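# Fold the napkin in half with two robot arms

## Task

Fold the napkin once across its middle so that one edge lies on top of the opposite edge, and leave it in that state without the robot touching it.

## Robot and tools

Robot: two arms, left_arm and right_arm, each ending in a two-finger gripper with a wrist camera (cam_left_wrist and cam_right_wrist, both 896x504). Their bases sit in the scene frame at left_arm (+0.040, +0.364, 0) m and right_arm (-0.034, -0.310, 0) m, each turned only slightly about z.

Frames: the scene frame has its origin on the table surface halfway between the arms' nominal bases, +x pointing out over the table, +z up, and the left_arm on the +y side (arm names do not match image sides). Every hand position (end_effector_position, metres), orientation (end_effector_quat_wxyz), Hand target and wrist-camera pose is reported in that arm's own base frame. Offsets are along each arm's own base axes, and rotations turn about the Hand target's position. A gripper's fingers point along its +z and spread along its y; end_effector_position is the point between the pads, about 1 cm behind the fingertips.

execute_actions(actions, cameras): actions is a list of actions; each action is a table of at most 15 rows, one row per 1/30 s control step, and a shorter table repeats its final row up to step 15. Every row is one flat list of 14 numbers in [-1, 1] covering both arms: left_arm dx, dy, dz, rx, ry, rz, opening, then right_arm the same seven. dx to rz are an offset (not a pose) from that arm's Hand target as it stood when the action began; all rows of an action count from that same start, while each new action or call starts from the current Hand target, so repeating an offset keeps moving. Scale: 1.0 = 0.6 m for dx, dy, dz and 180 degrees for rx, ry, rz, which form one rotation vector. A translation longer than 1.0 in total is shortened along its direction. opening is absolute: +1 fully open (0.093 m), -1 closed. To leave an arm alone, give 0 for its six pose numbers but still send the opening it should keep, because 0 there is itself a command. Images come back only with an empty actions list or when cameras names them (["all"] for all, [] for none; an unknown name invalidates the call).

move(target, speed, blend, opening_speed, grip_force, blocking, cameras): target is one 14-number row as above, or a list of up to 15 such rows; every row is an offset from the Hand targets at the start of the move, not from the previous row. Grippers follow straight paths that do not avoid obstacles or the other arm; all paths end together and the whole move is capped at 10 s. speed: top path speed in m/s, 0.002 to 2.9, default 0.25 (turns up to twice that in rad/s); one value or one per target. blend: corner rounding in metres for a list, 0 (stop at each) by default. opening_speed: rate of finger change per second on the -1..+1 scale, at least 0.2. grip_force: newtons per pad, 10 to 50, one value or one per arm; it persists, and low values close slowly. blocking=false returns after about 0.5 s while the move continues. The result adds a "move:" line giving the ending (done, off_target, moving, held, fault) and any limits (paced = pose clipped, held = steps withheld). done means at rest within 10 mm and 2 degrees; neither done nor off_target tells you about contact.

wait(seconds): 0 to 3600, lets time pass without new commands; returns early if a running move ends. stop(): brakes the running move. zoom_image(camera, region): camera is cam_left_wrist or cam_right_wrist, region [x0, y0, x1, y1] in pixels from the top-left, at most 504 by 504, on that camera's newest image. read_manual(section): licence texts only. finished_scene(scene): scene number 1 or 2; ends the scene irreversibly, and the fold must then hold by itself.

Reading results: Hand target is the last commanded pose after clipping; the gripper often rests short of it, so check end_effector_position and orientation after each move and correct by sending the remaining distance. Orientation commands are clipped to within 40 degrees of the measured one per step. grip_measured is the finger motor on the grip scale: about -0.94 with pads touching, plus roughly 0.0208 per millimetre of gap. To hold cloth keep sending the closing number; to release send a value well above the object's width reading. The last Joint positions entry is the opening in metres. Joint velocities may read "within noise". Joint torques can be offset and noisy.

Things to avoid: letting the napkin leave the table, releasing it while it moves, fast impacts with the table or other fixed objects, grippers or cameras of the two arms touching or one gripper closing on the other's fingers, pushing into the table hard (a target far beyond contact presses harder, faster moves hit harder), paths passing close to an arm's own base (swing the path around it), and long stretched-out or blocked holds that heat motors (MOTOR HOT at 75 °C, the arm folds and idles at 90 °C, falls at 100 °C). Small moves may be lost to friction or drift sideways; long reach adds sag and tilt. Smooth, quick, low-effort motion is preferred.

Each tool is called after ">>>" by a JSON object that holds its "op" and its "data", one argument or row to a line.

## Session

>>> {"op": "execute_actions", "data": {
  "actions": []
}}

Scene clock: 0.00 s.
left_arm: end_effector_position=(+0.3155, -0.1290, +0.0971) grip_measured=+1.000 end_effector_quat_wxyz=(+0.423, -0.120, +0.887, -0.143) | right_arm: end_effector_position=(+0.3438, +0.1254, +0.1030) grip_measured=+1.000 end_effector_quat_wxyz=(+0.457, +0.152, +0.857, +0.184)
Joint positions: left_arm=[-0.514 1.219 0.497 0.051 -0.256 -0.658 0.093] | right_arm=[0.441 1.306 0.478 0.276 0.2 0.68 0.093]
Joint velocities: within noise
Joint torques (N m): no reading
Heat: left arm: 30 °C; right arm: 30 °C.
Hand target: left_arm +0.3224, -0.1322, +0.1129; +0.443, -0.121, +0.875, -0.154 | right_arm +0.3485, +0.1271, +0.1150; +0.471, +0.151, +0.848, +0.191
Tool commands: left_gripper/opening=+1.0 right_gripper/opening=+1.0

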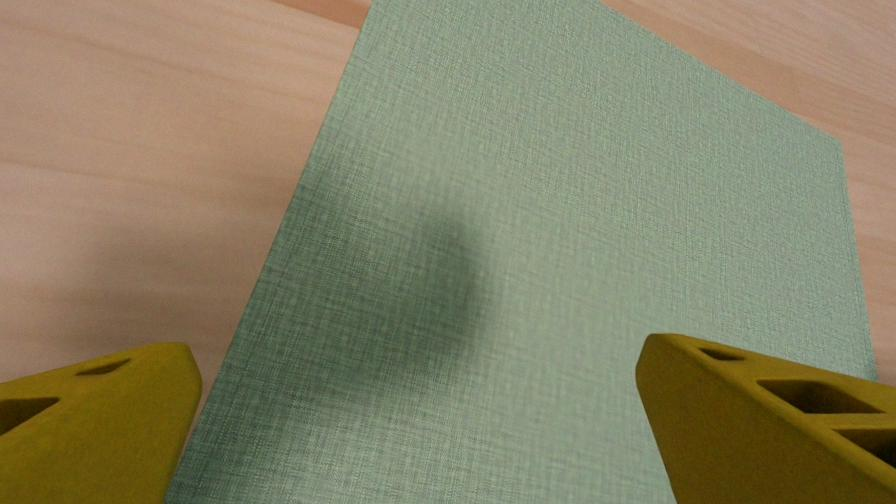

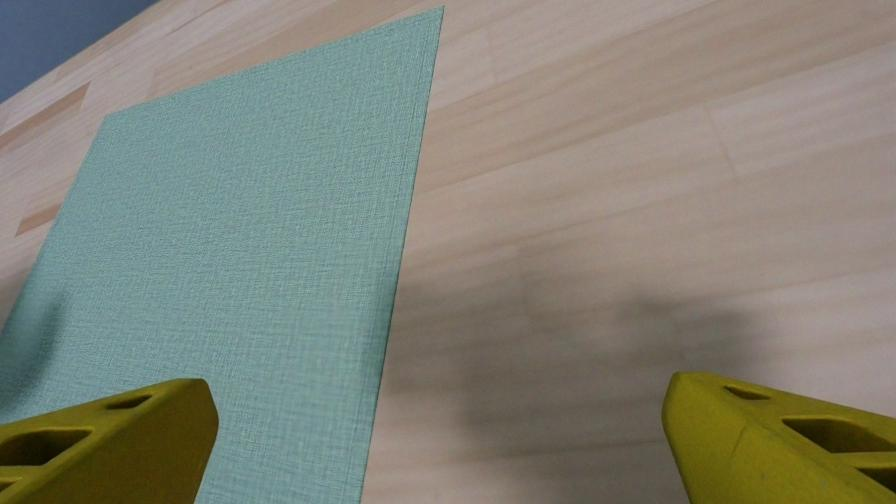

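>>> {"op": "move", "data": {
  "target": [-0.004, -0.0297, 0.3118, 0.1195, 0.0752, -0.0392, 1.0, 0.0192, 0.1215, 0.3083, -0.1473, 0.1257, 0.0561, 1.0],
  "speed": 0.3,
  "cameras": ["all"]
}}

Scene clock: 18.03 s.
left_arm: end_effector_position=(+0.3181, -0.1516, +0.2886) grip_measured=+1.000 end_effector_quat_wxyz=(+0.331, +0.001, +0.944, -0.005) | right_arm: end_effector_position=(+0.3620, +0.2020, +0.2933) grip_measured=+1.000 end_effector_quat_wxyz=(+0.297, -0.002, +0.955, +0.007)
Joint positions: left_arm=[-0.614 1.46 1.654 -1.181 -0.359 -0.502 0.093] | right_arm=[0.642 1.793 2.073 -1.34 0.334 0.549 0.093]
Joint torques (N m): left_arm=[-0.54 -4.4 9.44 1.33 -0.4 0.05] | right_arm=[0.16 -7.65 8.76 0.97 0.27 0.19]
Heat: left arm: 33 °C; right arm: 33 °C.
Hand target: left_arm +0.3200, -0.1500, +0.2999; +0.341, +0.000, +0.940, +0.000 | right_arm +0.3600, +0.2000, +0.2999; +0.301, +0.000, +0.954, +0.000
Off the commanded pose: left_arm 0.012 m, 1 deg | right_arm 0.007 m, 1 deg.
move: off_target (left_arm)
cam_left_wrist: T_world_to_cam=[[-0.03116, -0.99944, 0.01195, -0.14627], [-0.99212, 0.02948, -0.12177, 0.38457], [0.12135, -0.01565, -0.99249, 0.33341]] pos_world=[0.33653, -0.15231, 0.37948]
cam_right_wrist: T_world_to_cam=[[0.00439, -0.99985, 0.01655, 0.19014], [-0.99316, -0.00629, -0.11662, 0.42841], [0.11671, -0.01592, -0.99304, 0.33579]] pos_world=[0.38546, 0.19815, 0.38027]

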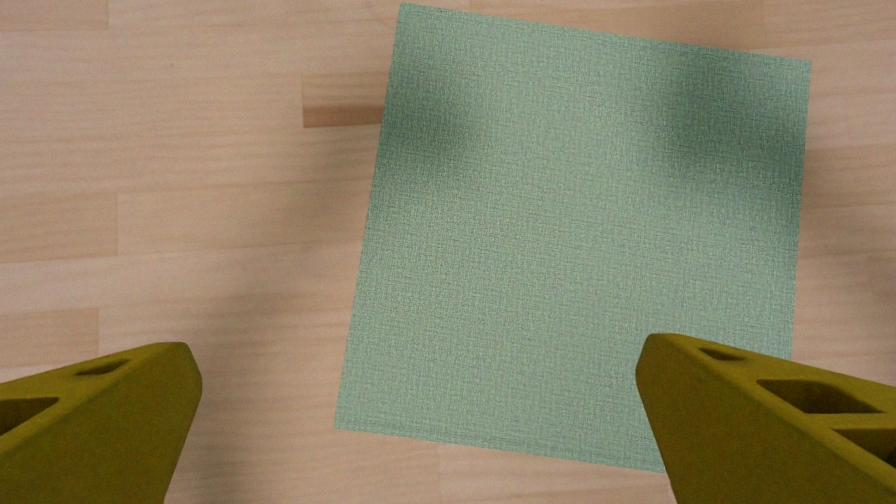

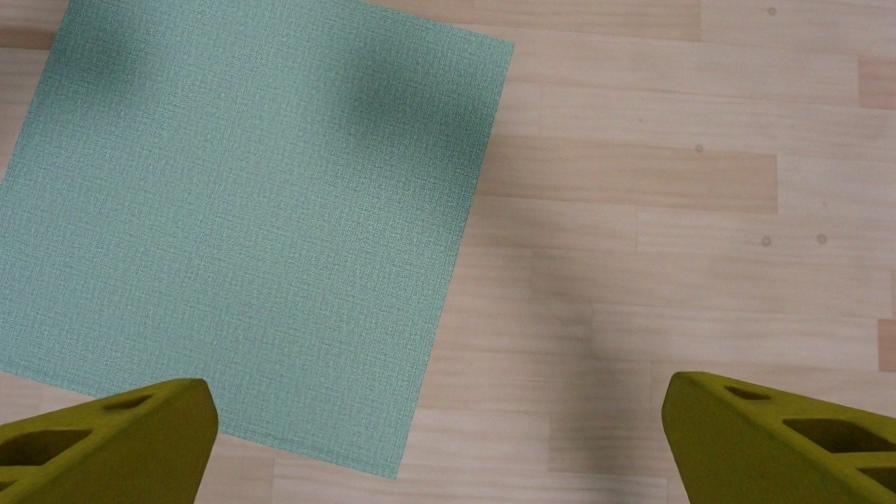

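>>> {"op": "move", "data": {
  "target": [-0.1233, 0.1467, -0.3415, 0.01546, 0.17667, -0.05411, -0.1, -0.1705, 0.0483, -0.3415, 0.01769, 0.14947, -0.07363, -0.1],
  "speed": 0.3,
  "cameras": ["all"]
}}

Scene clock: 27.93 s.
left_arm: end_effector_position=(+0.2383, -0.0584, +0.0950) grip_measured=-0.098 end_effector_quat_wxyz=(+0.057, +0.083, +0.995, +0.004) | right_arm: end_effector_position=(+0.2547, +0.2230, +0.0951) grip_measured=-0.097 end_effector_quat_wxyz=(+0.064, +0.108, +0.992, -0.024)
Joint positions: left_arm=[-0.259 1.376 0.99 -1.073 -0.028 -0.092 0.04] | right_arm=[0.784 1.791 1.411 -1.147 0.13 0.997 0.041]
Joint torques (N m): left_arm=[0.66 -3.6 5.79 0.99 0.15 0.14] | right_arm=[0.27 -8.23 5.53 0.67 -0.09 0.24]
Heat: left arm: 33 °C; right arm: 34 °C.
Hand target: left_arm +0.2460, -0.0620, +0.0950; +0.070, +0.087, +0.994, -0.006 | right_arm +0.2577, +0.2289, +0.0950; +0.069, +0.117, +0.991, -0.008
Off the commanded pose: left_arm 0.009 m, 2 deg | right_arm 0.007 m, 2 deg.
move: done
cam_left_wrist: T_world_to_cam=[[-0.18291, -0.98313, -0.00032, -0.01496], [-0.88985, 0.16542, 0.4252, 0.21071], [-0.41798, 0.07806, -0.9051, 0.27802]] pos_world=[0.30097, -0.07126, 0.16203]
cam_right_wrist: T_world_to_cam=[[-0.20793, -0.97625, 0.06088, 0.2596], [-0.91333, 0.21606, 0.34518, 0.18507], [-0.35014, 0.01617, -0.93656, 0.25827]] pos_world=[0.31344, 0.20927, 0.1622]

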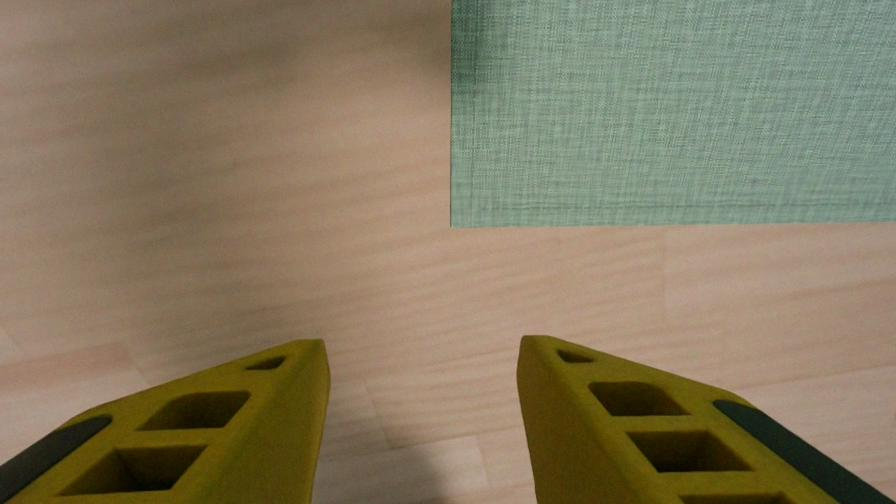

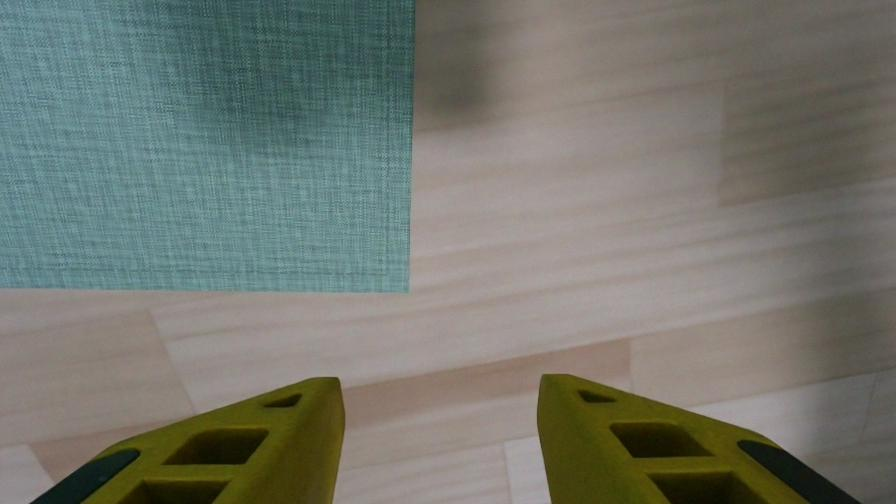

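>>> {"op": "move", "data": {
  "target": [0.0105, -0.0187, -0.1, 0, 0, 0, -0.1, 0.0, 0.0225, -0.1, 0, 0, 0, -0.1],
  "speed": 0.15,
  "cameras": ["all"]
}}

Scene clock: 33.60 s.
left_arm: end_effector_position=(+0.2452, -0.0704, +0.0361) grip_measured=-0.098 end_effector_quat_wxyz=(+0.058, +0.094, +0.994, -0.001) | right_arm: end_effector_position=(+0.2538, +0.2359, +0.0345) grip_measured=-0.097 end_effector_quat_wxyz=(+0.063, +0.108, +0.992, -0.024)
Joint positions: left_arm=[-0.293 1.478 0.833 -0.811 -0.02 -0.103 0.04] | right_arm=[0.811 1.882 1.279 -0.929 0.128 1.025 0.041]
Joint torques (N m): left_arm=[-0.5 -3.89 5.35 1 0.1 -0.07] | right_arm=[0.17 -8.46 5.63 0.66 -0.07 0.24]
Heat: left arm: 33 °C; right arm: 34 °C.
Hand target: left_arm +0.2523, -0.0732, +0.0350; +0.070, +0.087, +0.994, -0.006 | right_arm +0.2577, +0.2424, +0.0350; +0.069, +0.117, +0.991, -0.008
Off the commanded pose: left_arm 0.008 m, 2 deg | right_arm 0.008 m, 2 deg.
move: done
cam_left_wrist: T_world_to_cam=[[-0.2064, -0.97843, 0.00876, -0.01982], [-0.88592, 0.19067, 0.42284, 0.24481], [-0.41539, 0.07951, -0.90616, 0.22809]] pos_world=[0.30754, -0.08421, 0.10335]
cam_right_wrist: T_world_to_cam=[[-0.20742, -0.97639, 0.06036, 0.27557], [-0.91248, 0.21535, 0.34786, 0.20224], [-0.35264, 0.01707, -0.9356, 0.20145]] pos_world=[0.31274, 0.22207, 0.1015]

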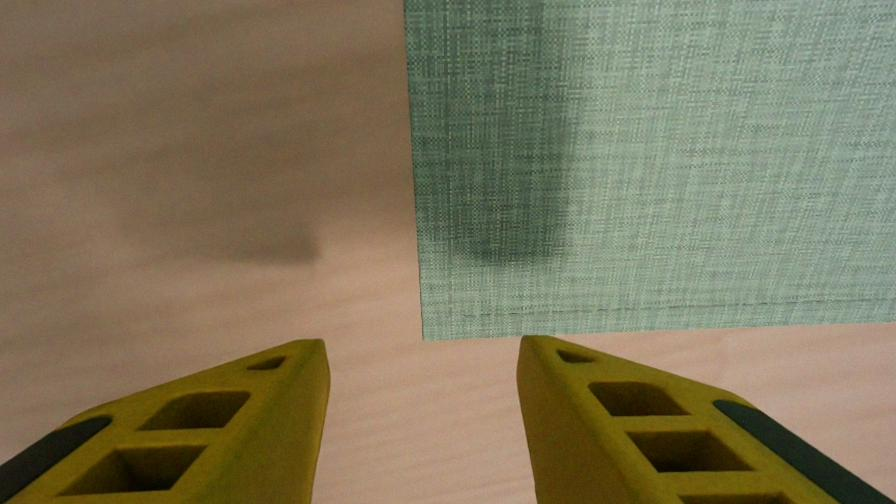

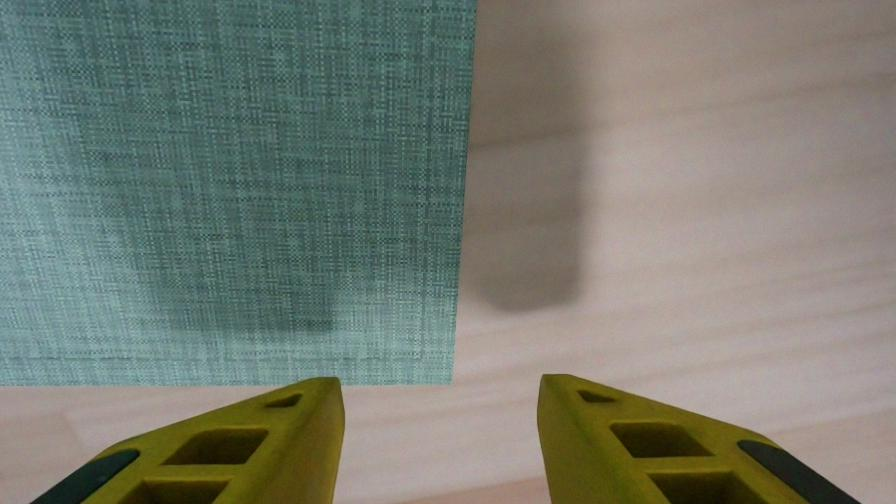

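>>> {"op": "move", "data": {
  "target": [0.0033, -0.0057, -0.0183, 0, 0, 0, -0.1, 0.0025, 0.0, -0.0183, 0, 0, 0, -0.1],
  "speed": 0.1,
  "cameras": ["all"]
}}

Scene clock: 37.50 s.
left_arm: end_effector_position=(+0.2479, -0.0721, +0.0248) grip_measured=-0.098 end_effector_quat_wxyz=(+0.057, +0.090, +0.994, -0.002) | right_arm: end_effector_position=(+0.2550, +0.2371, +0.0250) grip_measured=-0.097 end_effector_quat_wxyz=(+0.064, +0.108, +0.992, -0.022)
Joint positions: left_arm=[-0.296 1.512 0.815 -0.76 -0.02 -0.114 0.04] | right_arm=[0.811 1.897 1.259 -0.889 0.128 1.025 0.041]
Joint torques (N m): left_arm=[-0.55 -4.27 5.24 0.99 0.08 -0.07] | right_arm=[-0.13 -8.28 5.42 0.66 -0.07 0.2]
Heat: left arm: 33 °C; right arm: 34 °C.
Hand target: left_arm +0.2543, -0.0766, +0.0241; +0.070, +0.087, +0.994, -0.006 | right_arm +0.2592, +0.2424, +0.0241; +0.069, +0.117, +0.991, -0.008
Off the commanded pose: left_arm 0.008 m, 2 deg | right_arm 0.007 m, 2 deg.
move: done
cam_left_wrist: T_world_to_cam=[[-0.19893, -0.97996, 0.00981, -0.02274], [-0.8867, 0.18424, 0.42405, 0.25191], [-0.41736, 0.07566, -0.90558, 0.21924]] pos_world=[0.31035, -0.08528, 0.09194]
cam_right_wrist: T_world_to_cam=[[-0.20768, -0.97656, 0.05648, 0.27777], [-0.91357, 0.21428, 0.34564, 0.20687], [-0.34964, 0.02018, -0.93667, 0.19151]] pos_world=[0.31364, 0.22307, 0.09219]

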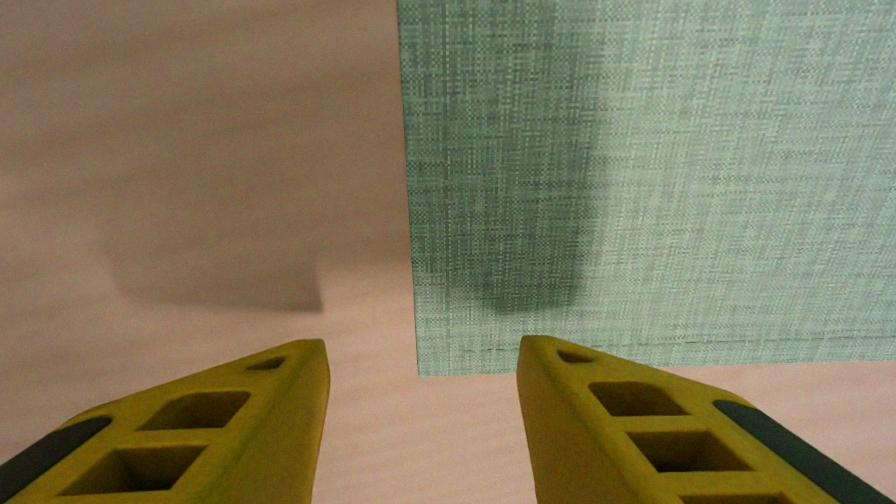

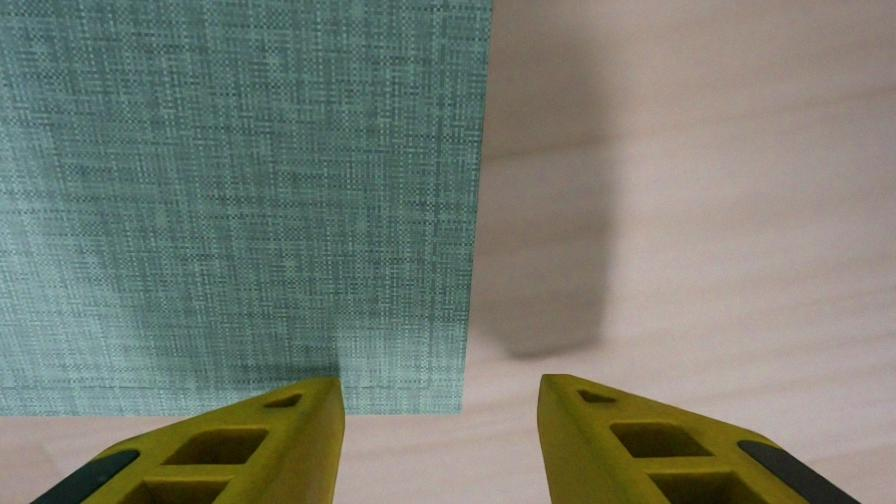

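>>> {"op": "move", "data": {
  "target": [0, 0, -0.0075, 0, 0, 0, -0.1, 0, 0, -0.0075, 0, 0, 0, -0.1],
  "speed": 0.05
}}

>>> {"op": "move", "data": {
  "target": [0, 0, -0.005, 0, 0, 0, -0.1, 0, 0, -0.005, 0, 0, 0, -0.1],
  "speed": 0.05,
  "cameras": ["all"]
}}

Scene clock: 38.70 s.
left_arm: end_effector_position=(+0.2485, -0.0723, +0.0209) grip_measured=-0.098 end_effector_quat_wxyz=(+0.059, +0.090, +0.994, -0.002) | right_arm: end_effector_position=(+0.2552, +0.2374, +0.0210) grip_measured=-0.097 end_effector_quat_wxyz=(+0.065, +0.108, +0.992, -0.021)
Joint positions: left_arm=[-0.296 1.52 0.804 -0.739 -0.02 -0.114 0.04] | right_arm=[0.811 1.903 1.25 -0.873 0.128 1.025 0.041]
Joint torques (N m): left_arm=[-0.55 -4.21 5.08 1 0.08 -0.07] | right_arm=[-0.13 -8.13 5.29 0.67 -0.07 0.21]
Heat: left arm: 33 °C; right arm: 34 °C.
Hand target: left_arm +0.2543, -0.0766, +0.0196; +0.070, +0.087, +0.994, -0.006 | right_arm +0.2592, +0.2424, +0.0196; +0.069, +0.117, +0.991, -0.008
Off the commanded pose: left_arm 0.007 m, 1 deg | right_arm 0.007 m, 2 deg.
move: done

Scene clock: 39.60 s.
left_arm: end_effector_position=(+0.2486, -0.0723, +0.0179) grip_measured=-0.098 end_effector_quat_wxyz=(+0.059, +0.090, +0.994, -0.002) | right_arm: end_effector_position=(+0.2553, +0.2375, +0.0186) grip_measured=-0.097 end_effector_quat_wxyz=(+0.065, +0.108, +0.992, -0.021)
Joint positions: left_arm=[-0.296 1.526 0.796 -0.725 -0.02 -0.114 0.04] | right_arm=[0.811 1.906 1.243 -0.862 0.128 1.025 0.041]
Joint torques (N m): left_arm=[-0.55 -4.21 5.04 1 0.08 -0.07] | right_arm=[-0.13 -8.13 5.24 0.67 -0.07 0.2]
Heat: left arm: 33 °C; right arm: 34 °C.
Hand target: left_arm +0.2543, -0.0766, +0.0166; +0.070, +0.087, +0.994, -0.006 | right_arm +0.2592, +0.2424, +0.0166; +0.069, +0.117, +0.991, -0.008
Off the commanded pose: left_arm 0.007 m, 1 deg | right_arm 0.007 m, 2 deg.
move: done
cam_left_wrist: T_world_to_cam=[[-0.19896, -0.97996, 0.01011, -0.02268], [-0.88792, 0.18462, 0.42132, 0.25585], [-0.41474, 0.07485, -0.90686, 0.21262]] pos_world=[0.31084, -0.08538, 0.08525]
cam_right_wrist: T_world_to_cam=[[-0.2078, -0.97669, 0.05387, 0.27876], [-0.91428, 0.21351, 0.34424, 0.20972], [-0.34771, 0.02228, -0.93734, 0.18455]] pos_world=[0.31384, 0.22337, 0.08578]

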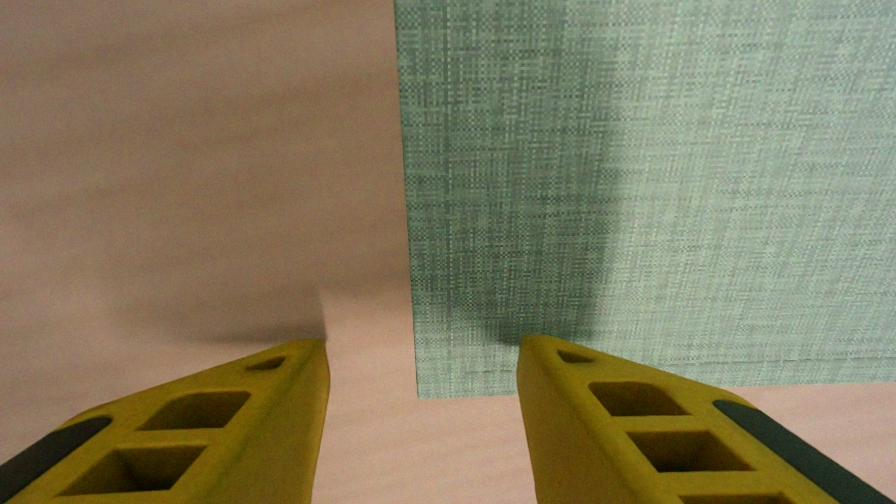

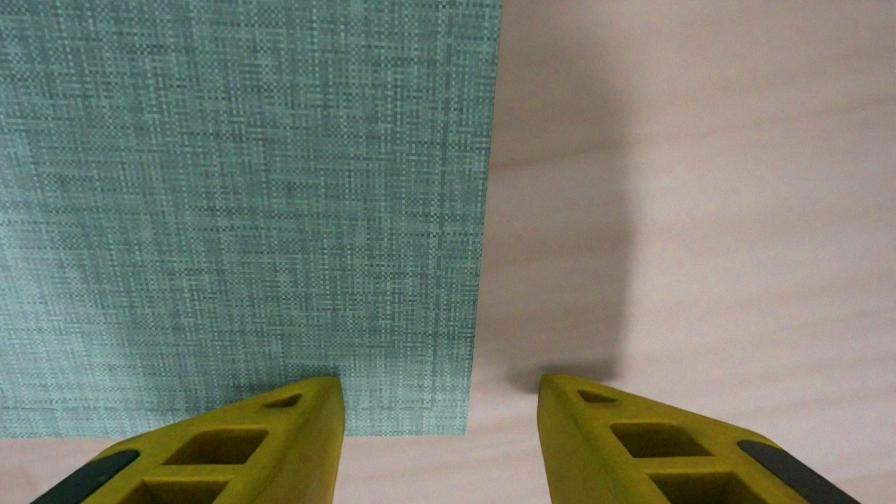

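>>> {"op": "move", "data": {
  "target": [0, 0, -0.005, 0, 0, 0, -0.1, 0, 0, -0.005, 0, 0, 0, -0.1],
  "speed": 0.05
}}

>>> {"op": "move", "data": {
  "target": [0, 0, -0.005, 0, 0, 0, -0.1, 0, 0, -0.005, 0, 0, 0, -0.1],
  "speed": 0.05,
  "cameras": ["all"]
}}

Scene clock: 40.80 s.
left_arm: end_effector_position=(+0.2484, -0.0722, +0.0145) grip_measured=-0.098 end_effector_quat_wxyz=(+0.058, +0.090, +0.994, -0.002) | right_arm: end_effector_position=(+0.2556, +0.2378, +0.0166) grip_measured=-0.097 end_effector_quat_wxyz=(+0.065, +0.108, +0.992, -0.020)
Joint positions: left_arm=[-0.296 1.534 0.789 -0.711 -0.02 -0.114 0.04] | right_arm=[0.811 1.909 1.239 -0.853 0.128 1.025 0.041]
Joint torques (N m): left_arm=[-0.55 -4.22 5 1 0.08 -0.07] | right_arm=[-0.13 -7.97 5.12 0.71 -0.07 0.2]
Heat: left arm: 33 °C; right arm: 34 °C.
Hand target: left_arm +0.2543, -0.0766, +0.0136; +0.070, +0.087, +0.994, -0.006 | right_arm +0.2592, +0.2424, +0.0136; +0.069, +0.117, +0.991, -0.008
Off the commanded pose: left_arm 0.007 m, 1 deg | right_arm 0.007 m, 2 deg.
move: done

Scene clock: 41.67 s.
left_arm: end_effector_position=(+0.2488, -0.0724, +0.0119) grip_measured=-0.098 end_effector_quat_wxyz=(+0.059, +0.090, +0.994, -0.002) | right_arm: end_effector_position=(+0.2555, +0.2377, +0.0162) grip_measured=-0.097 end_effector_quat_wxyz=(+0.065, +0.108, +0.992, -0.020)
Joint positions: left_arm=[-0.296 1.54 0.782 -0.698 -0.02 -0.114 0.04] | right_arm=[0.811 1.909 1.237 -0.851 0.128 1.025 0.041]
Joint torques (N m): left_arm=[-0.55 -4.25 4.97 1 0.08 -0.07] | right_arm=[-0.13 -7.54 4.64 0.8 -0.07 0.2]
Heat: left arm: 33 °C; right arm: 34 °C.
Hand target: left_arm +0.2543, -0.0766, +0.0106; +0.070, +0.087, +0.994, -0.006 | right_arm +0.2592, +0.2424, +0.0106; +0.069, +0.117, +0.991, -0.008
Off the commanded pose: left_arm 0.007 m, 1 deg | right_arm 0.008 m, 2 deg.
move: done
cam_left_wrist: T_world_to_cam=[[-0.19896, -0.97996, 0.01011, -0.02266], [-0.88792, 0.18462, 0.42132, 0.25866], [-0.41474, 0.07485, -0.90686, 0.20731]] pos_world=[0.31114, -0.08548, 0.07925]
cam_right_wrist: T_world_to_cam=[[-0.20783, -0.97675, 0.05259, 0.27903], [-0.91465, 0.21311, 0.3435, 0.21087], [-0.34672, 0.02329, -0.93768, 0.18192]] pos_world=[0.31394, 0.22337, 0.08347]

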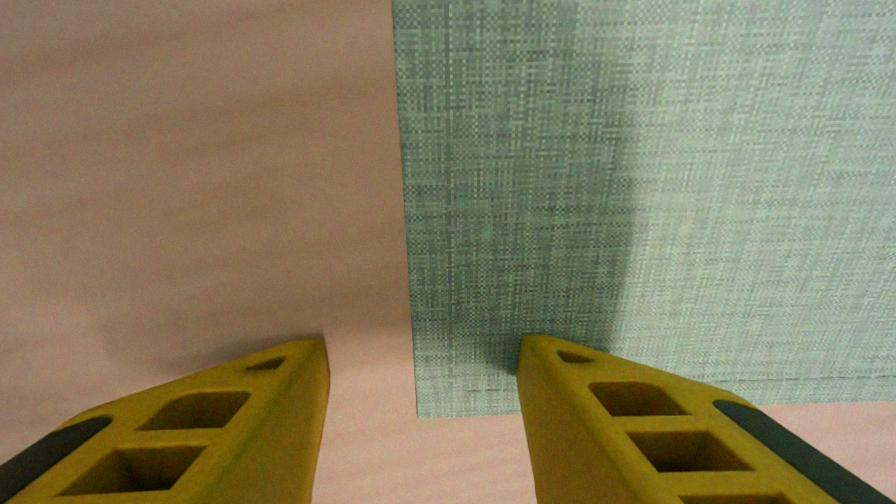

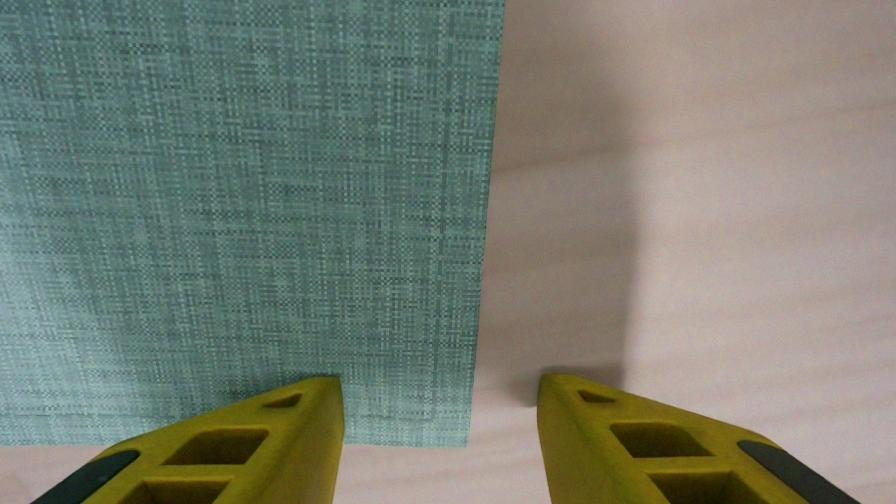

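>>> {"op": "move", "data": {
  "target": [0, 0, -0.005, 0, 0, 0, -0.1, 0, 0, 0.0117, 0.0194, 0, 0, -0.1],
  "speed": 0.05
}}

>>> {"op": "move", "data": {
  "target": [0, 0, -0.004, 0, 0, 0, -0.1, 0, 0, -0.0083, 0, 0, 0, -0.1],
  "speed": 0.05,
  "cameras": ["all"]
}}

Scene clock: 43.70 s.
left_arm: end_effector_position=(+0.2499, -0.0727, +0.0107) grip_measured=-0.098 end_effector_quat_wxyz=(+0.062, +0.089, +0.994, -0.003) | right_arm: end_effector_position=(+0.2553, +0.2371, +0.0151) grip_measured=-0.097 end_effector_quat_wxyz=(+0.057, +0.118, +0.991, +0.001)
Joint positions: left_arm=[-0.296 1.541 0.778 -0.685 -0.02 -0.117 0.04] | right_arm=[0.791 1.889 1.207 -0.816 0.088 1.025 0.041]
Joint torques (N m): left_arm=[-0.55 -3.82 4.67 1.03 0.08 -0.06] | right_arm=[-0.9 -9.87 4.25 0.84 -0.12 0.01]
Heat: left arm: 32 °C; right arm: 34 °C.
Hand target: left_arm +0.2543, -0.0766, +0.0076; +0.070, +0.087, +0.994, -0.006 | right_arm +0.2592, +0.2424, +0.0176; +0.066, +0.120, +0.990, +0.022
Off the commanded pose: left_arm 0.007 m, 1 deg | right_arm 0.007 m, 3 deg.
move: off_target (right_arm)

Scene clock: 44.50 s.
left_arm: end_effector_position=(+0.2499, -0.0727, +0.0107) grip_measured=-0.098 end_effector_quat_wxyz=(+0.062, +0.089, +0.994, -0.003) | right_arm: end_effector_position=(+0.2553, +0.2371, +0.0148) grip_measured=-0.097 end_effector_quat_wxyz=(+0.058, +0.118, +0.991, +0.003)
Joint positions: left_arm=[-0.296 1.541 0.778 -0.685 -0.02 -0.117 0.04] | right_arm=[0.791 1.886 1.2 -0.808 0.088 1.025 0.041]
Joint torques (N m): left_arm=[-0.55 -3.38 4.18 1.15 0.08 -0.06] | right_arm=[-0.9 -8.79 3.86 0.96 -0.12 0.02]
Heat: left arm: 32 °C; right arm: 34 °C.
Hand target: left_arm +0.2543, -0.0766, +0.0052; +0.070, +0.087, +0.994, -0.006 | right_arm +0.2592, +0.2424, +0.0126; +0.066, +0.120, +0.990, +0.022
Off the commanded pose: left_arm 0.008 m, 1 deg | right_arm 0.007 m, 2 deg.
move: done
cam_left_wrist: T_world_to_cam=[[-0.19613, -0.98052, 0.01104, -0.0235], [-0.89092, 0.18289, 0.4157, 0.26082], [-0.40962, 0.0717, -0.90944, 0.20522]] pos_world=[0.31183, -0.08546, 0.07847]
cam_right_wrist: T_world_to_cam=[[-0.22452, -0.97445, 0.00694, 0.28288], [-0.90803, 0.21179, 0.36142, 0.20968], [-0.35365, 0.07484, -0.93238, 0.16992]] pos_world=[0.314, 0.21853, 0.08068]

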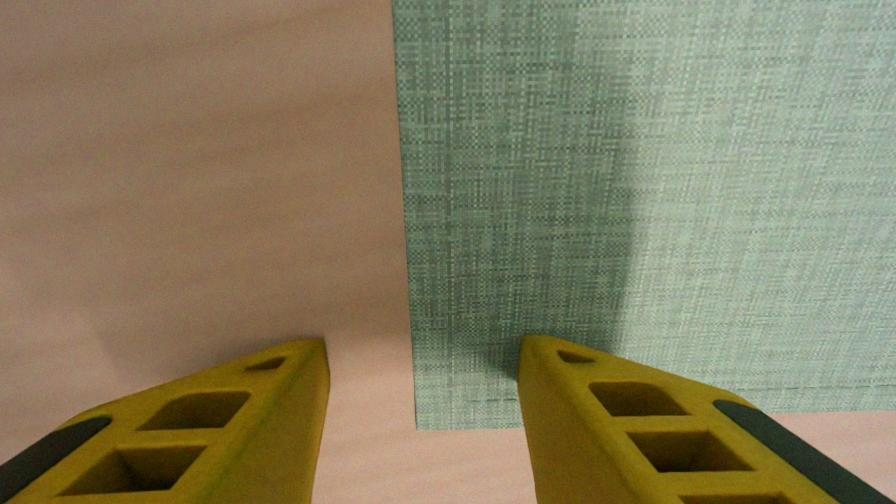

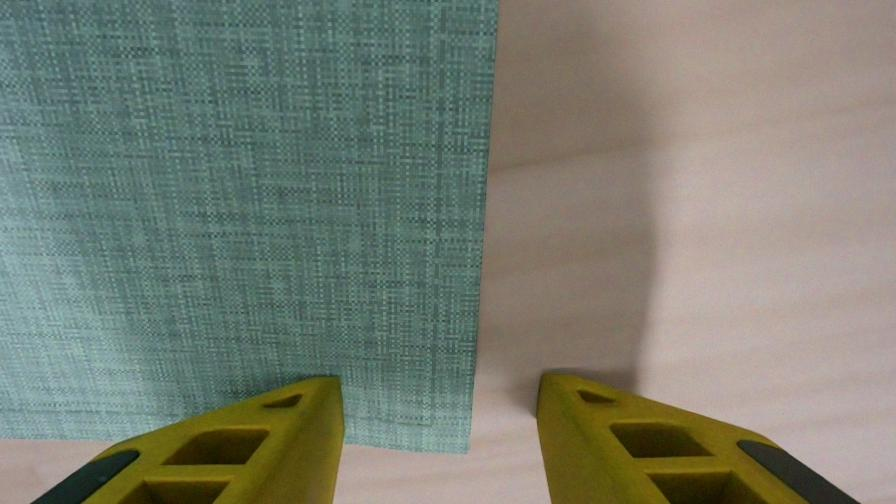

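>>> {"op": "move", "data": {
  "target": [0, 0, -0.005, 0, 0, 0, -1.0, 0, 0, -0.005, 0, 0, 0, -1.0],
  "speed": 0.05,
  "opening_speed": 0.5,
  "cameras": ["all"]
}}

Scene clock: 47.43 s.
left_arm: end_effector_position=(+0.2514, -0.0821, +0.0103) grip_measured=-0.989 end_effector_quat_wxyz=(+0.068, +0.093, +0.993, -0.020) | right_arm: end_effector_position=(+0.2583, +0.2428, +0.0151) grip_measured=-0.984 end_effector_quat_wxyz=(+0.066, +0.116, +0.991, +0.015)
Joint positions: left_arm=[-0.31 1.543 0.775 -0.662 0.009 -0.124 0] | right_arm=[0.796 1.885 1.197 -0.779 0.087 1.025 0]
Joint torques (N m): left_arm=[0.02 -2.95 3.84 1.09 -0.24 -0.04] | right_arm=[-0.9 -8.29 3.58 0.85 -0.11 0.02]
Heat: left arm: 32 °C; right arm: 34 °C.
Hand target: left_arm +0.2543, -0.0766, +0.0022; +0.070, +0.087, +0.994, -0.006 | right_arm +0.2592, +0.2424, +0.0096; +0.066, +0.120, +0.990, +0.022
Off the commanded pose: left_arm 0.010 m, 2 deg | right_arm 0.006 m, 1 deg.
move: done
cam_left_wrist: T_world_to_cam=[[-0.20615, -0.97759, 0.0427, -0.03002], [-0.8925, 0.20574, 0.40138, 0.26647], [-0.40117, 0.04463, -0.91492, 0.20178]] pos_world=[0.31259, -0.09318, 0.07894]
cam_right_wrist: T_world_to_cam=[[-0.21987, -0.97537, -0.01737, 0.2885], [-0.9155, 0.20016, 0.34898, 0.21596], [-0.33691, 0.09264, -0.93697, 0.1623]] pos_world=[0.31582, 0.22314, 0.08171]

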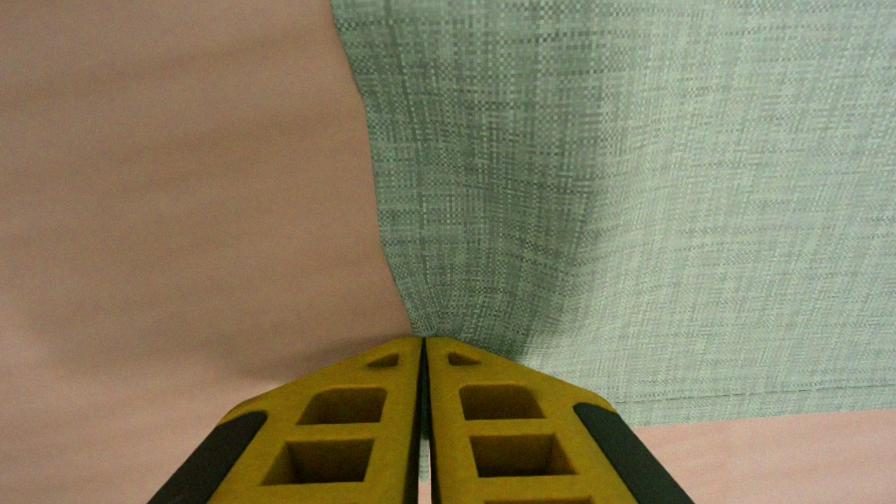

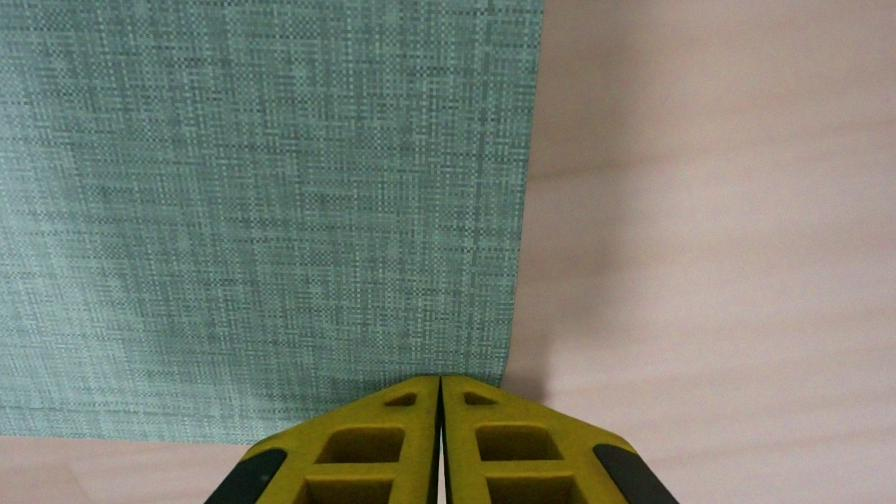

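>>> {"op": "move", "data": {
  "target": [0, 0, 0, 0, 0, 0, -1.0, 0, 0, 0.0423, -0.0167, 0, 0, -1.0],
  "speed": 0.1,
  "cameras": ["all"]
}}

Scene clock: 49.47 s.
left_arm: end_effector_position=(+0.2514, -0.0821, +0.0103) grip_measured=-0.989 end_effector_quat_wxyz=(+0.068, +0.093, +0.993, -0.020) | right_arm: end_effector_position=(+0.2560, +0.2382, +0.0256) grip_measured=-0.984 end_effector_quat_wxyz=(+0.057, +0.116, +0.992, -0.005)
Joint positions: left_arm=[-0.31 1.543 0.775 -0.662 0.009 -0.124 0] | right_arm=[0.796 1.886 1.248 -0.871 0.096 1.025 0]
Joint torques (N m): left_arm=[0.01 -2.95 3.82 1.09 -0.24 -0.04] | right_arm=[0.35 -9.07 8.08 0.16 0.16 0.18]
Heat: left arm: 32 °C; right arm: 34 °C.
Hand target: left_arm +0.2543, -0.0766, +0.0022; +0.070, +0.087, +0.994, -0.006 | right_arm +0.2592, +0.2424, +0.0350; +0.069, +0.118, +0.991, -0.004
Off the commanded pose: left_arm 0.010 m, 2 deg | right_arm 0.011 m, 1 deg.
move: off_target (right_arm)
cam_left_wrist: T_world_to_cam=[[-0.20615, -0.97759, 0.0427, -0.03002], [-0.8925, 0.20574, 0.40138, 0.26647], [-0.40117, 0.04463, -0.91492, 0.20178]] pos_world=[0.31259, -0.09318, 0.07894]
cam_right_wrist: T_world_to_cam=[[-0.22051, -0.97509, 0.024, 0.2828], [-0.90699, 0.21404, 0.36269, 0.2053], [-0.35879, 0.05821, -0.9316, 0.18546]] pos_world=[0.3151, 0.22101, 0.09152]

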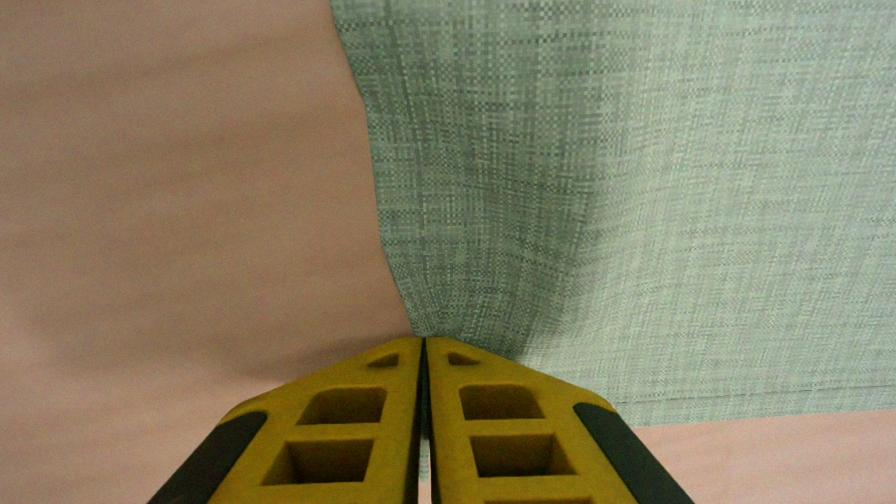

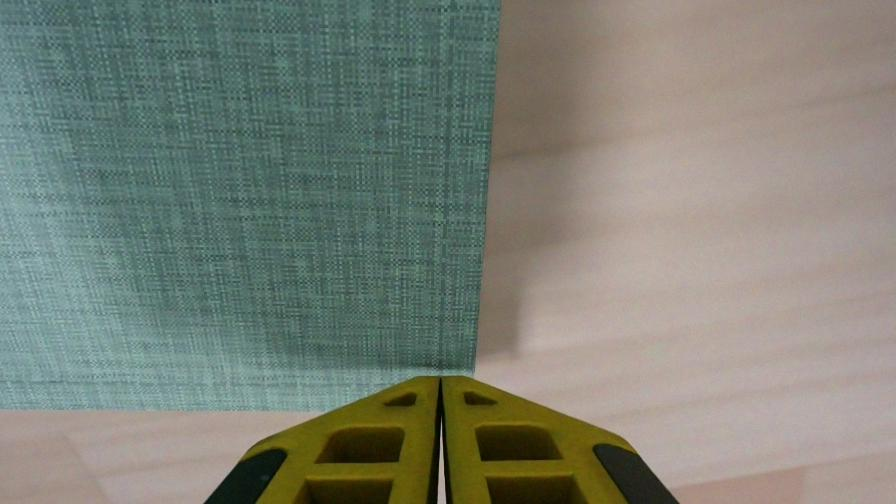

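>>> {"op": "move", "data": {
  "target": [0, 0, 0, 0, 0, 0, -1.0, -0.006, -0.0097, 0, -0.0067, 0, 0, -0.1],
  "speed": 0.1,
  "cameras": ["cam_right_wrist"]
}}

Scene clock: 51.73 s.
left_arm: end_effector_position=(+0.2514, -0.0821, +0.0103) grip_measured=-0.989 end_effector_quat_wxyz=(+0.068, +0.093, +0.993, -0.020) | right_arm: end_effector_position=(+0.2537, +0.2365, +0.0256) grip_measured=-0.103 end_effector_quat_wxyz=(+0.059, +0.112, +0.992, -0.014)
Joint positions: left_arm=[-0.31 1.543 0.775 -0.662 0.009 -0.124 0] | right_arm=[0.803 1.886 1.248 -0.883 0.11 1.025 0.04]
Joint torques (N m): left_arm=[0.01 -2.95 3.82 1.09 -0.24 -0.04] | right_arm=[0.29 -9.96 6.78 0.14 0.17 0.2]
Heat: left arm: 32 °C; right arm: 34 °C.
Hand target: left_arm +0.2543, -0.0766, +0.0022; +0.070, +0.087, +0.994, -0.006 | right_arm +0.2556, +0.2366, +0.0350; +0.070, +0.117, +0.991, -0.015
Off the commanded pose: left_arm 0.010 m, 2 deg | right_arm 0.010 m, 1 deg.
move: done
cam_right_wrist: T_world_to_cam=[[-0.21388, -0.97597, 0.04167, 0.27858], [-0.90895, 0.21446, 0.35753, 0.2042], [-0.35787, 0.03859, -0.93297, 0.18926]] pos_world=[0.31292, 0.22079, 0.09196]

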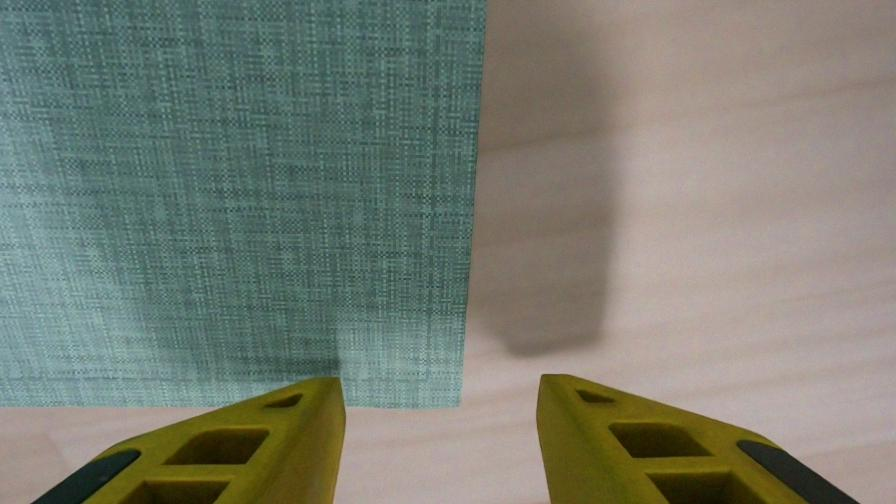

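>>> {"op": "move", "data": {
  "target": [0, 0, 0, 0, 0, 0, -1.0, -0.0067, -0.0108, -0.0307, 0, 0, 0, -0.1],
  "speed": 0.08,
  "cameras": ["cam_right_wrist"]
}}

Scene clock: 53.17 s.
left_arm: end_effector_position=(+0.2514, -0.0821, +0.0103) grip_measured=-0.989 end_effector_quat_wxyz=(+0.068, +0.093, +0.993, -0.020) | right_arm: end_effector_position=(+0.2459, +0.2284, +0.0156) grip_measured=-0.103 end_effector_quat_wxyz=(+0.053, +0.114, +0.992, -0.024)
Joint positions: left_arm=[-0.31 1.543 0.775 -0.662 0.009 -0.124 0] | right_arm=[0.805 1.882 1.199 -0.862 0.113 1.033 0.04]
Joint torques (N m): left_arm=[0.01 -2.95 3.82 1.09 -0.24 -0.04] | right_arm=[-0.1 -9.29 4.07 0.71 0.15 0.14]
Heat: left arm: 32 °C; right arm: 34 °C.
Hand target: left_arm +0.2543, -0.0766, +0.0022; +0.070, +0.087, +0.994, -0.006 | right_arm +0.2516, +0.2301, +0.0166; +0.070, +0.117, +0.991, -0.015
Off the commanded pose: left_arm 0.010 m, 2 deg | right_arm 0.006 m, 2 deg.
move: done
cam_right_wrist: T_world_to_cam=[[-0.21923, -0.9737, 0.06199, 0.26999], [-0.90274, 0.22653, 0.36571, 0.19798], [-0.37013, 0.02422, -0.92866, 0.18366]] pos_world=[0.3059, 0.21359, 0.08142]

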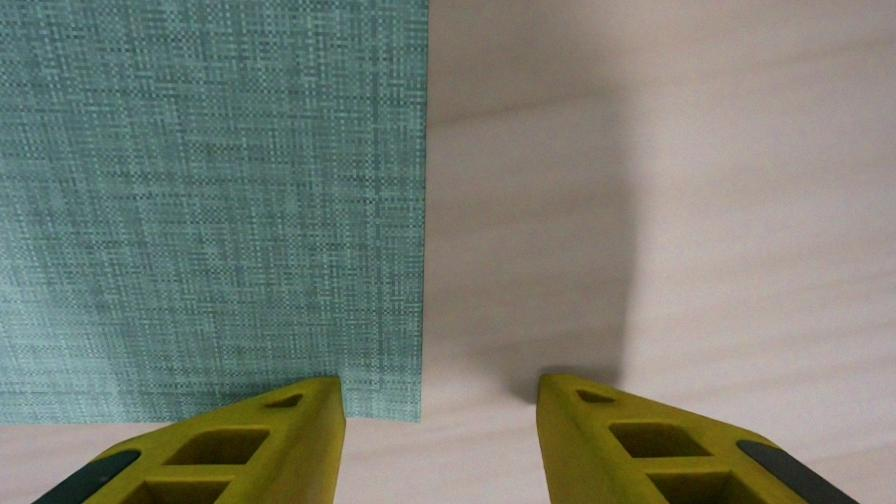

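>>> {"op": "move", "data": {
  "target": [0, 0, 0, 0, 0, 0, -1.0, 0.0072, 0.0075, 0.0067, 0.0056, 0, 0, -0.1],
  "speed": 0.08,
  "cameras": ["cam_right_wrist"]
}}

Scene clock: 54.40 s.
left_arm: end_effector_position=(+0.2514, -0.0821, +0.0103) grip_measured=-0.989 end_effector_quat_wxyz=(+0.068, +0.093, +0.993, -0.020) | right_arm: end_effector_position=(+0.2459, +0.2284, +0.0156) grip_measured=-0.103 end_effector_quat_wxyz=(+0.053, +0.114, +0.992, -0.024)
Joint positions: left_arm=[-0.31 1.543 0.775 -0.662 0.009 -0.124 0] | right_arm=[0.805 1.882 1.199 -0.862 0.113 1.033 0.04]
Joint torques (N m): left_arm=[0.01 -2.95 3.82 1.09 -0.24 -0.04] | right_arm=[-0.68 -8.96 6.17 0.65 0.03 0.09]
Heat: left arm: 32 °C; right arm: 34 °C.
Hand target: left_arm +0.2543, -0.0766, +0.0022; +0.070, +0.087, +0.994, -0.006 | right_arm +0.2559, +0.2346, +0.0206; +0.069, +0.118, +0.991, -0.006
Off the commanded pose: left_arm 0.010 m, 2 deg | right_arm 0.013 m, 3 deg.
move: off_target (right_arm)
cam_right_wrist: T_world_to_cam=[[-0.21923, -0.9737, 0.06199, 0.26999], [-0.90274, 0.22653, 0.36571, 0.19798], [-0.37013, 0.02422, -0.92866, 0.18366]] pos_world=[0.3059, 0.21359, 0.08142]

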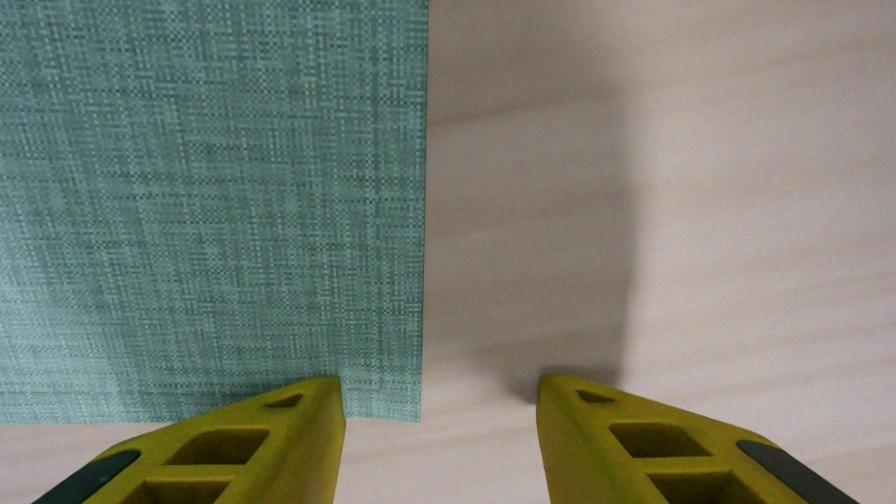

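>>> {"op": "move", "data": {
  "target": [
    [0, 0, 0, 0, 0, 0, -1.0, -0.002, 0.0047, 0.0657, 0.0043, 0, 0, -0.1],
    [0, 0, 0, 0, 0, 0, -1.0, -0.002, 0.0047, -0.0067, 0.0043, 0, 0, -0.1]
  ],
  "speed": 0.08,
  "cameras": ["cam_right_wrist"]
}}

Scene clock: 57.57 s.
left_arm: end_effector_position=(+0.2514, -0.0821, +0.0103) grip_measured=-0.989 end_effector_quat_wxyz=(+0.068, +0.093, +0.993, -0.020) | right_arm: end_effector_position=(+0.2502, +0.2320, +0.0167) grip_measured=-0.103 end_effector_quat_wxyz=(+0.062, +0.115, +0.991, -0.012)
Joint positions: left_arm=[-0.31 1.543 0.775 -0.662 0.009 -0.124 0] | right_arm=[0.803 1.875 1.194 -0.834 0.113 1.031 0.04]
Joint torques (N m): left_arm=[0.01 -2.96 3.84 1.09 -0.24 -0.04] | right_arm=[-0.32 -8.05 5.38 0.7 -0.06 0.13]
Heat: left arm: 32 °C; right arm: 35 °C.
Hand target: left_arm +0.2543, -0.0766, +0.0022; +0.070, +0.087, +0.994, -0.006 | right_arm +0.2547, +0.2375, +0.0166; +0.068, +0.118, +0.991, +0.001
Off the commanded pose: left_arm 0.010 m, 2 deg | right_arm 0.007 m, 2 deg.
move: done
cam_right_wrist: T_world_to_cam=[[-0.22021, -0.97474, 0.03722, 0.27535], [-0.90997, 0.21902, 0.35211, 0.20434], [-0.35137, 0.04367, -0.93522, 0.17712]] pos_world=[0.30881, 0.2159, 0.08345]

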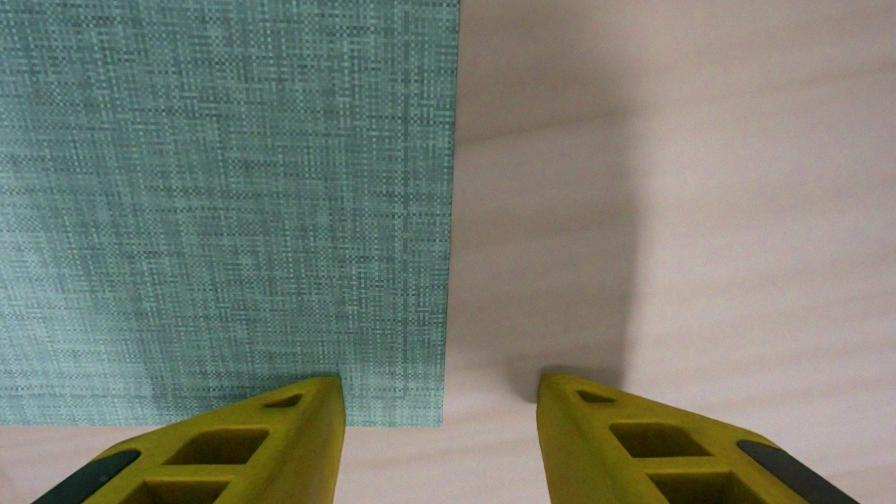

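>>> {"op": "move", "data": {
  "target": [
    [0, 0, 0, 0, 0, 0, -1.0, 0, 0.0017, -0.0158, 0, 0, 0, -0.1],
    [0, 0, 0, 0, 0, 0, -1.0, 0, 0.0017, -0.0158, 0, 0, 0, -1.0]
  ],
  "speed": 0.08,
  "opening_speed": 0.5,
  "cameras": ["cam_right_wrist"]
}}

Scene clock: 61.07 s.
left_arm: end_effector_position=(+0.2514, -0.0821, +0.0103) grip_measured=-0.989 end_effector_quat_wxyz=(+0.068, +0.093, +0.993, -0.020) | right_arm: end_effector_position=(+0.2544, +0.2424, +0.0153) grip_measured=-0.983 end_effector_quat_wxyz=(+0.069, +0.113, +0.991, +0.010)
Joint positions: left_arm=[-0.31 1.543 0.775 -0.662 0.009 -0.124 0] | right_arm=[0.808 1.878 1.19 -0.784 0.098 1.03 0]
Joint torques (N m): left_arm=[0.01 -2.95 3.84 1.09 -0.24 -0.04] | right_arm=[-0.2 -6.83 4.42 0.62 0.08 0.15]
Heat: left arm: 32 °C; right arm: 34 °C.
Hand target: left_arm +0.2543, -0.0766, +0.0022; +0.070, +0.087, +0.994, -0.006 | right_arm +0.2547, +0.2385, +0.0071; +0.068, +0.118, +0.991, +0.001
Off the commanded pose: left_arm 0.010 m, 2 deg | right_arm 0.009 m, 1 deg.
move: done; target 2's new opening was sent with right_arm's hand 0.011 m and 2 deg from that target
cam_right_wrist: T_world_to_cam=[[-0.21333, -0.97695, -0.00721, 0.28588], [-0.91801, 0.19792, 0.34364, 0.21366], [-0.33429, 0.07993, -0.93907, 0.16366]] pos_world=[0.31184, 0.22392, 0.08233]

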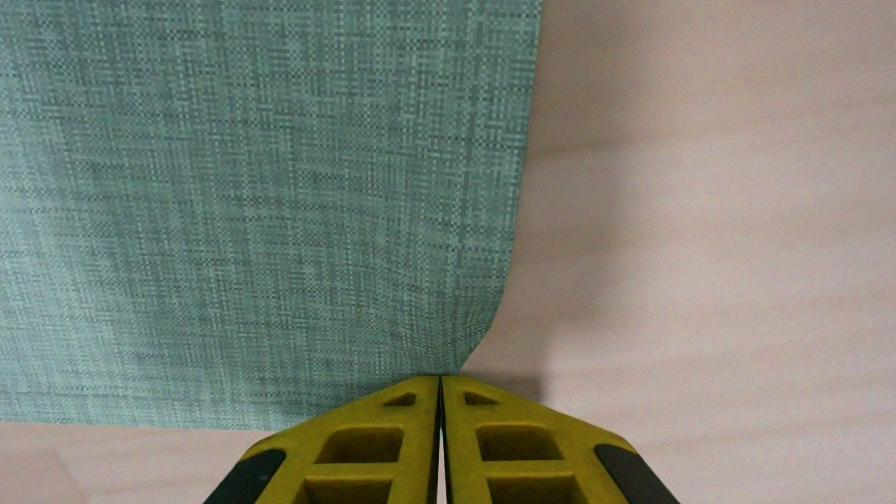

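>>> {"op": "zoom_image", "data": {
  "camera": "cam_right_wrist",
  "region": [300, 250, 640, 504]
}}

Scaled by 1.482 from the camera's image (finer frame: 1280x720).

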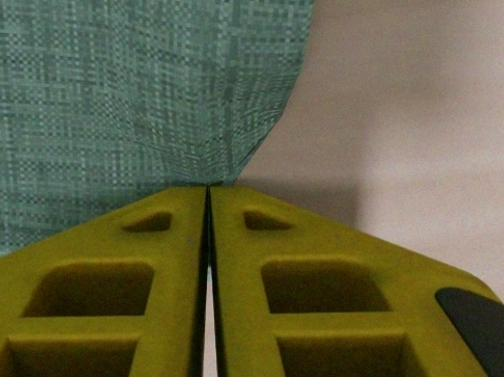

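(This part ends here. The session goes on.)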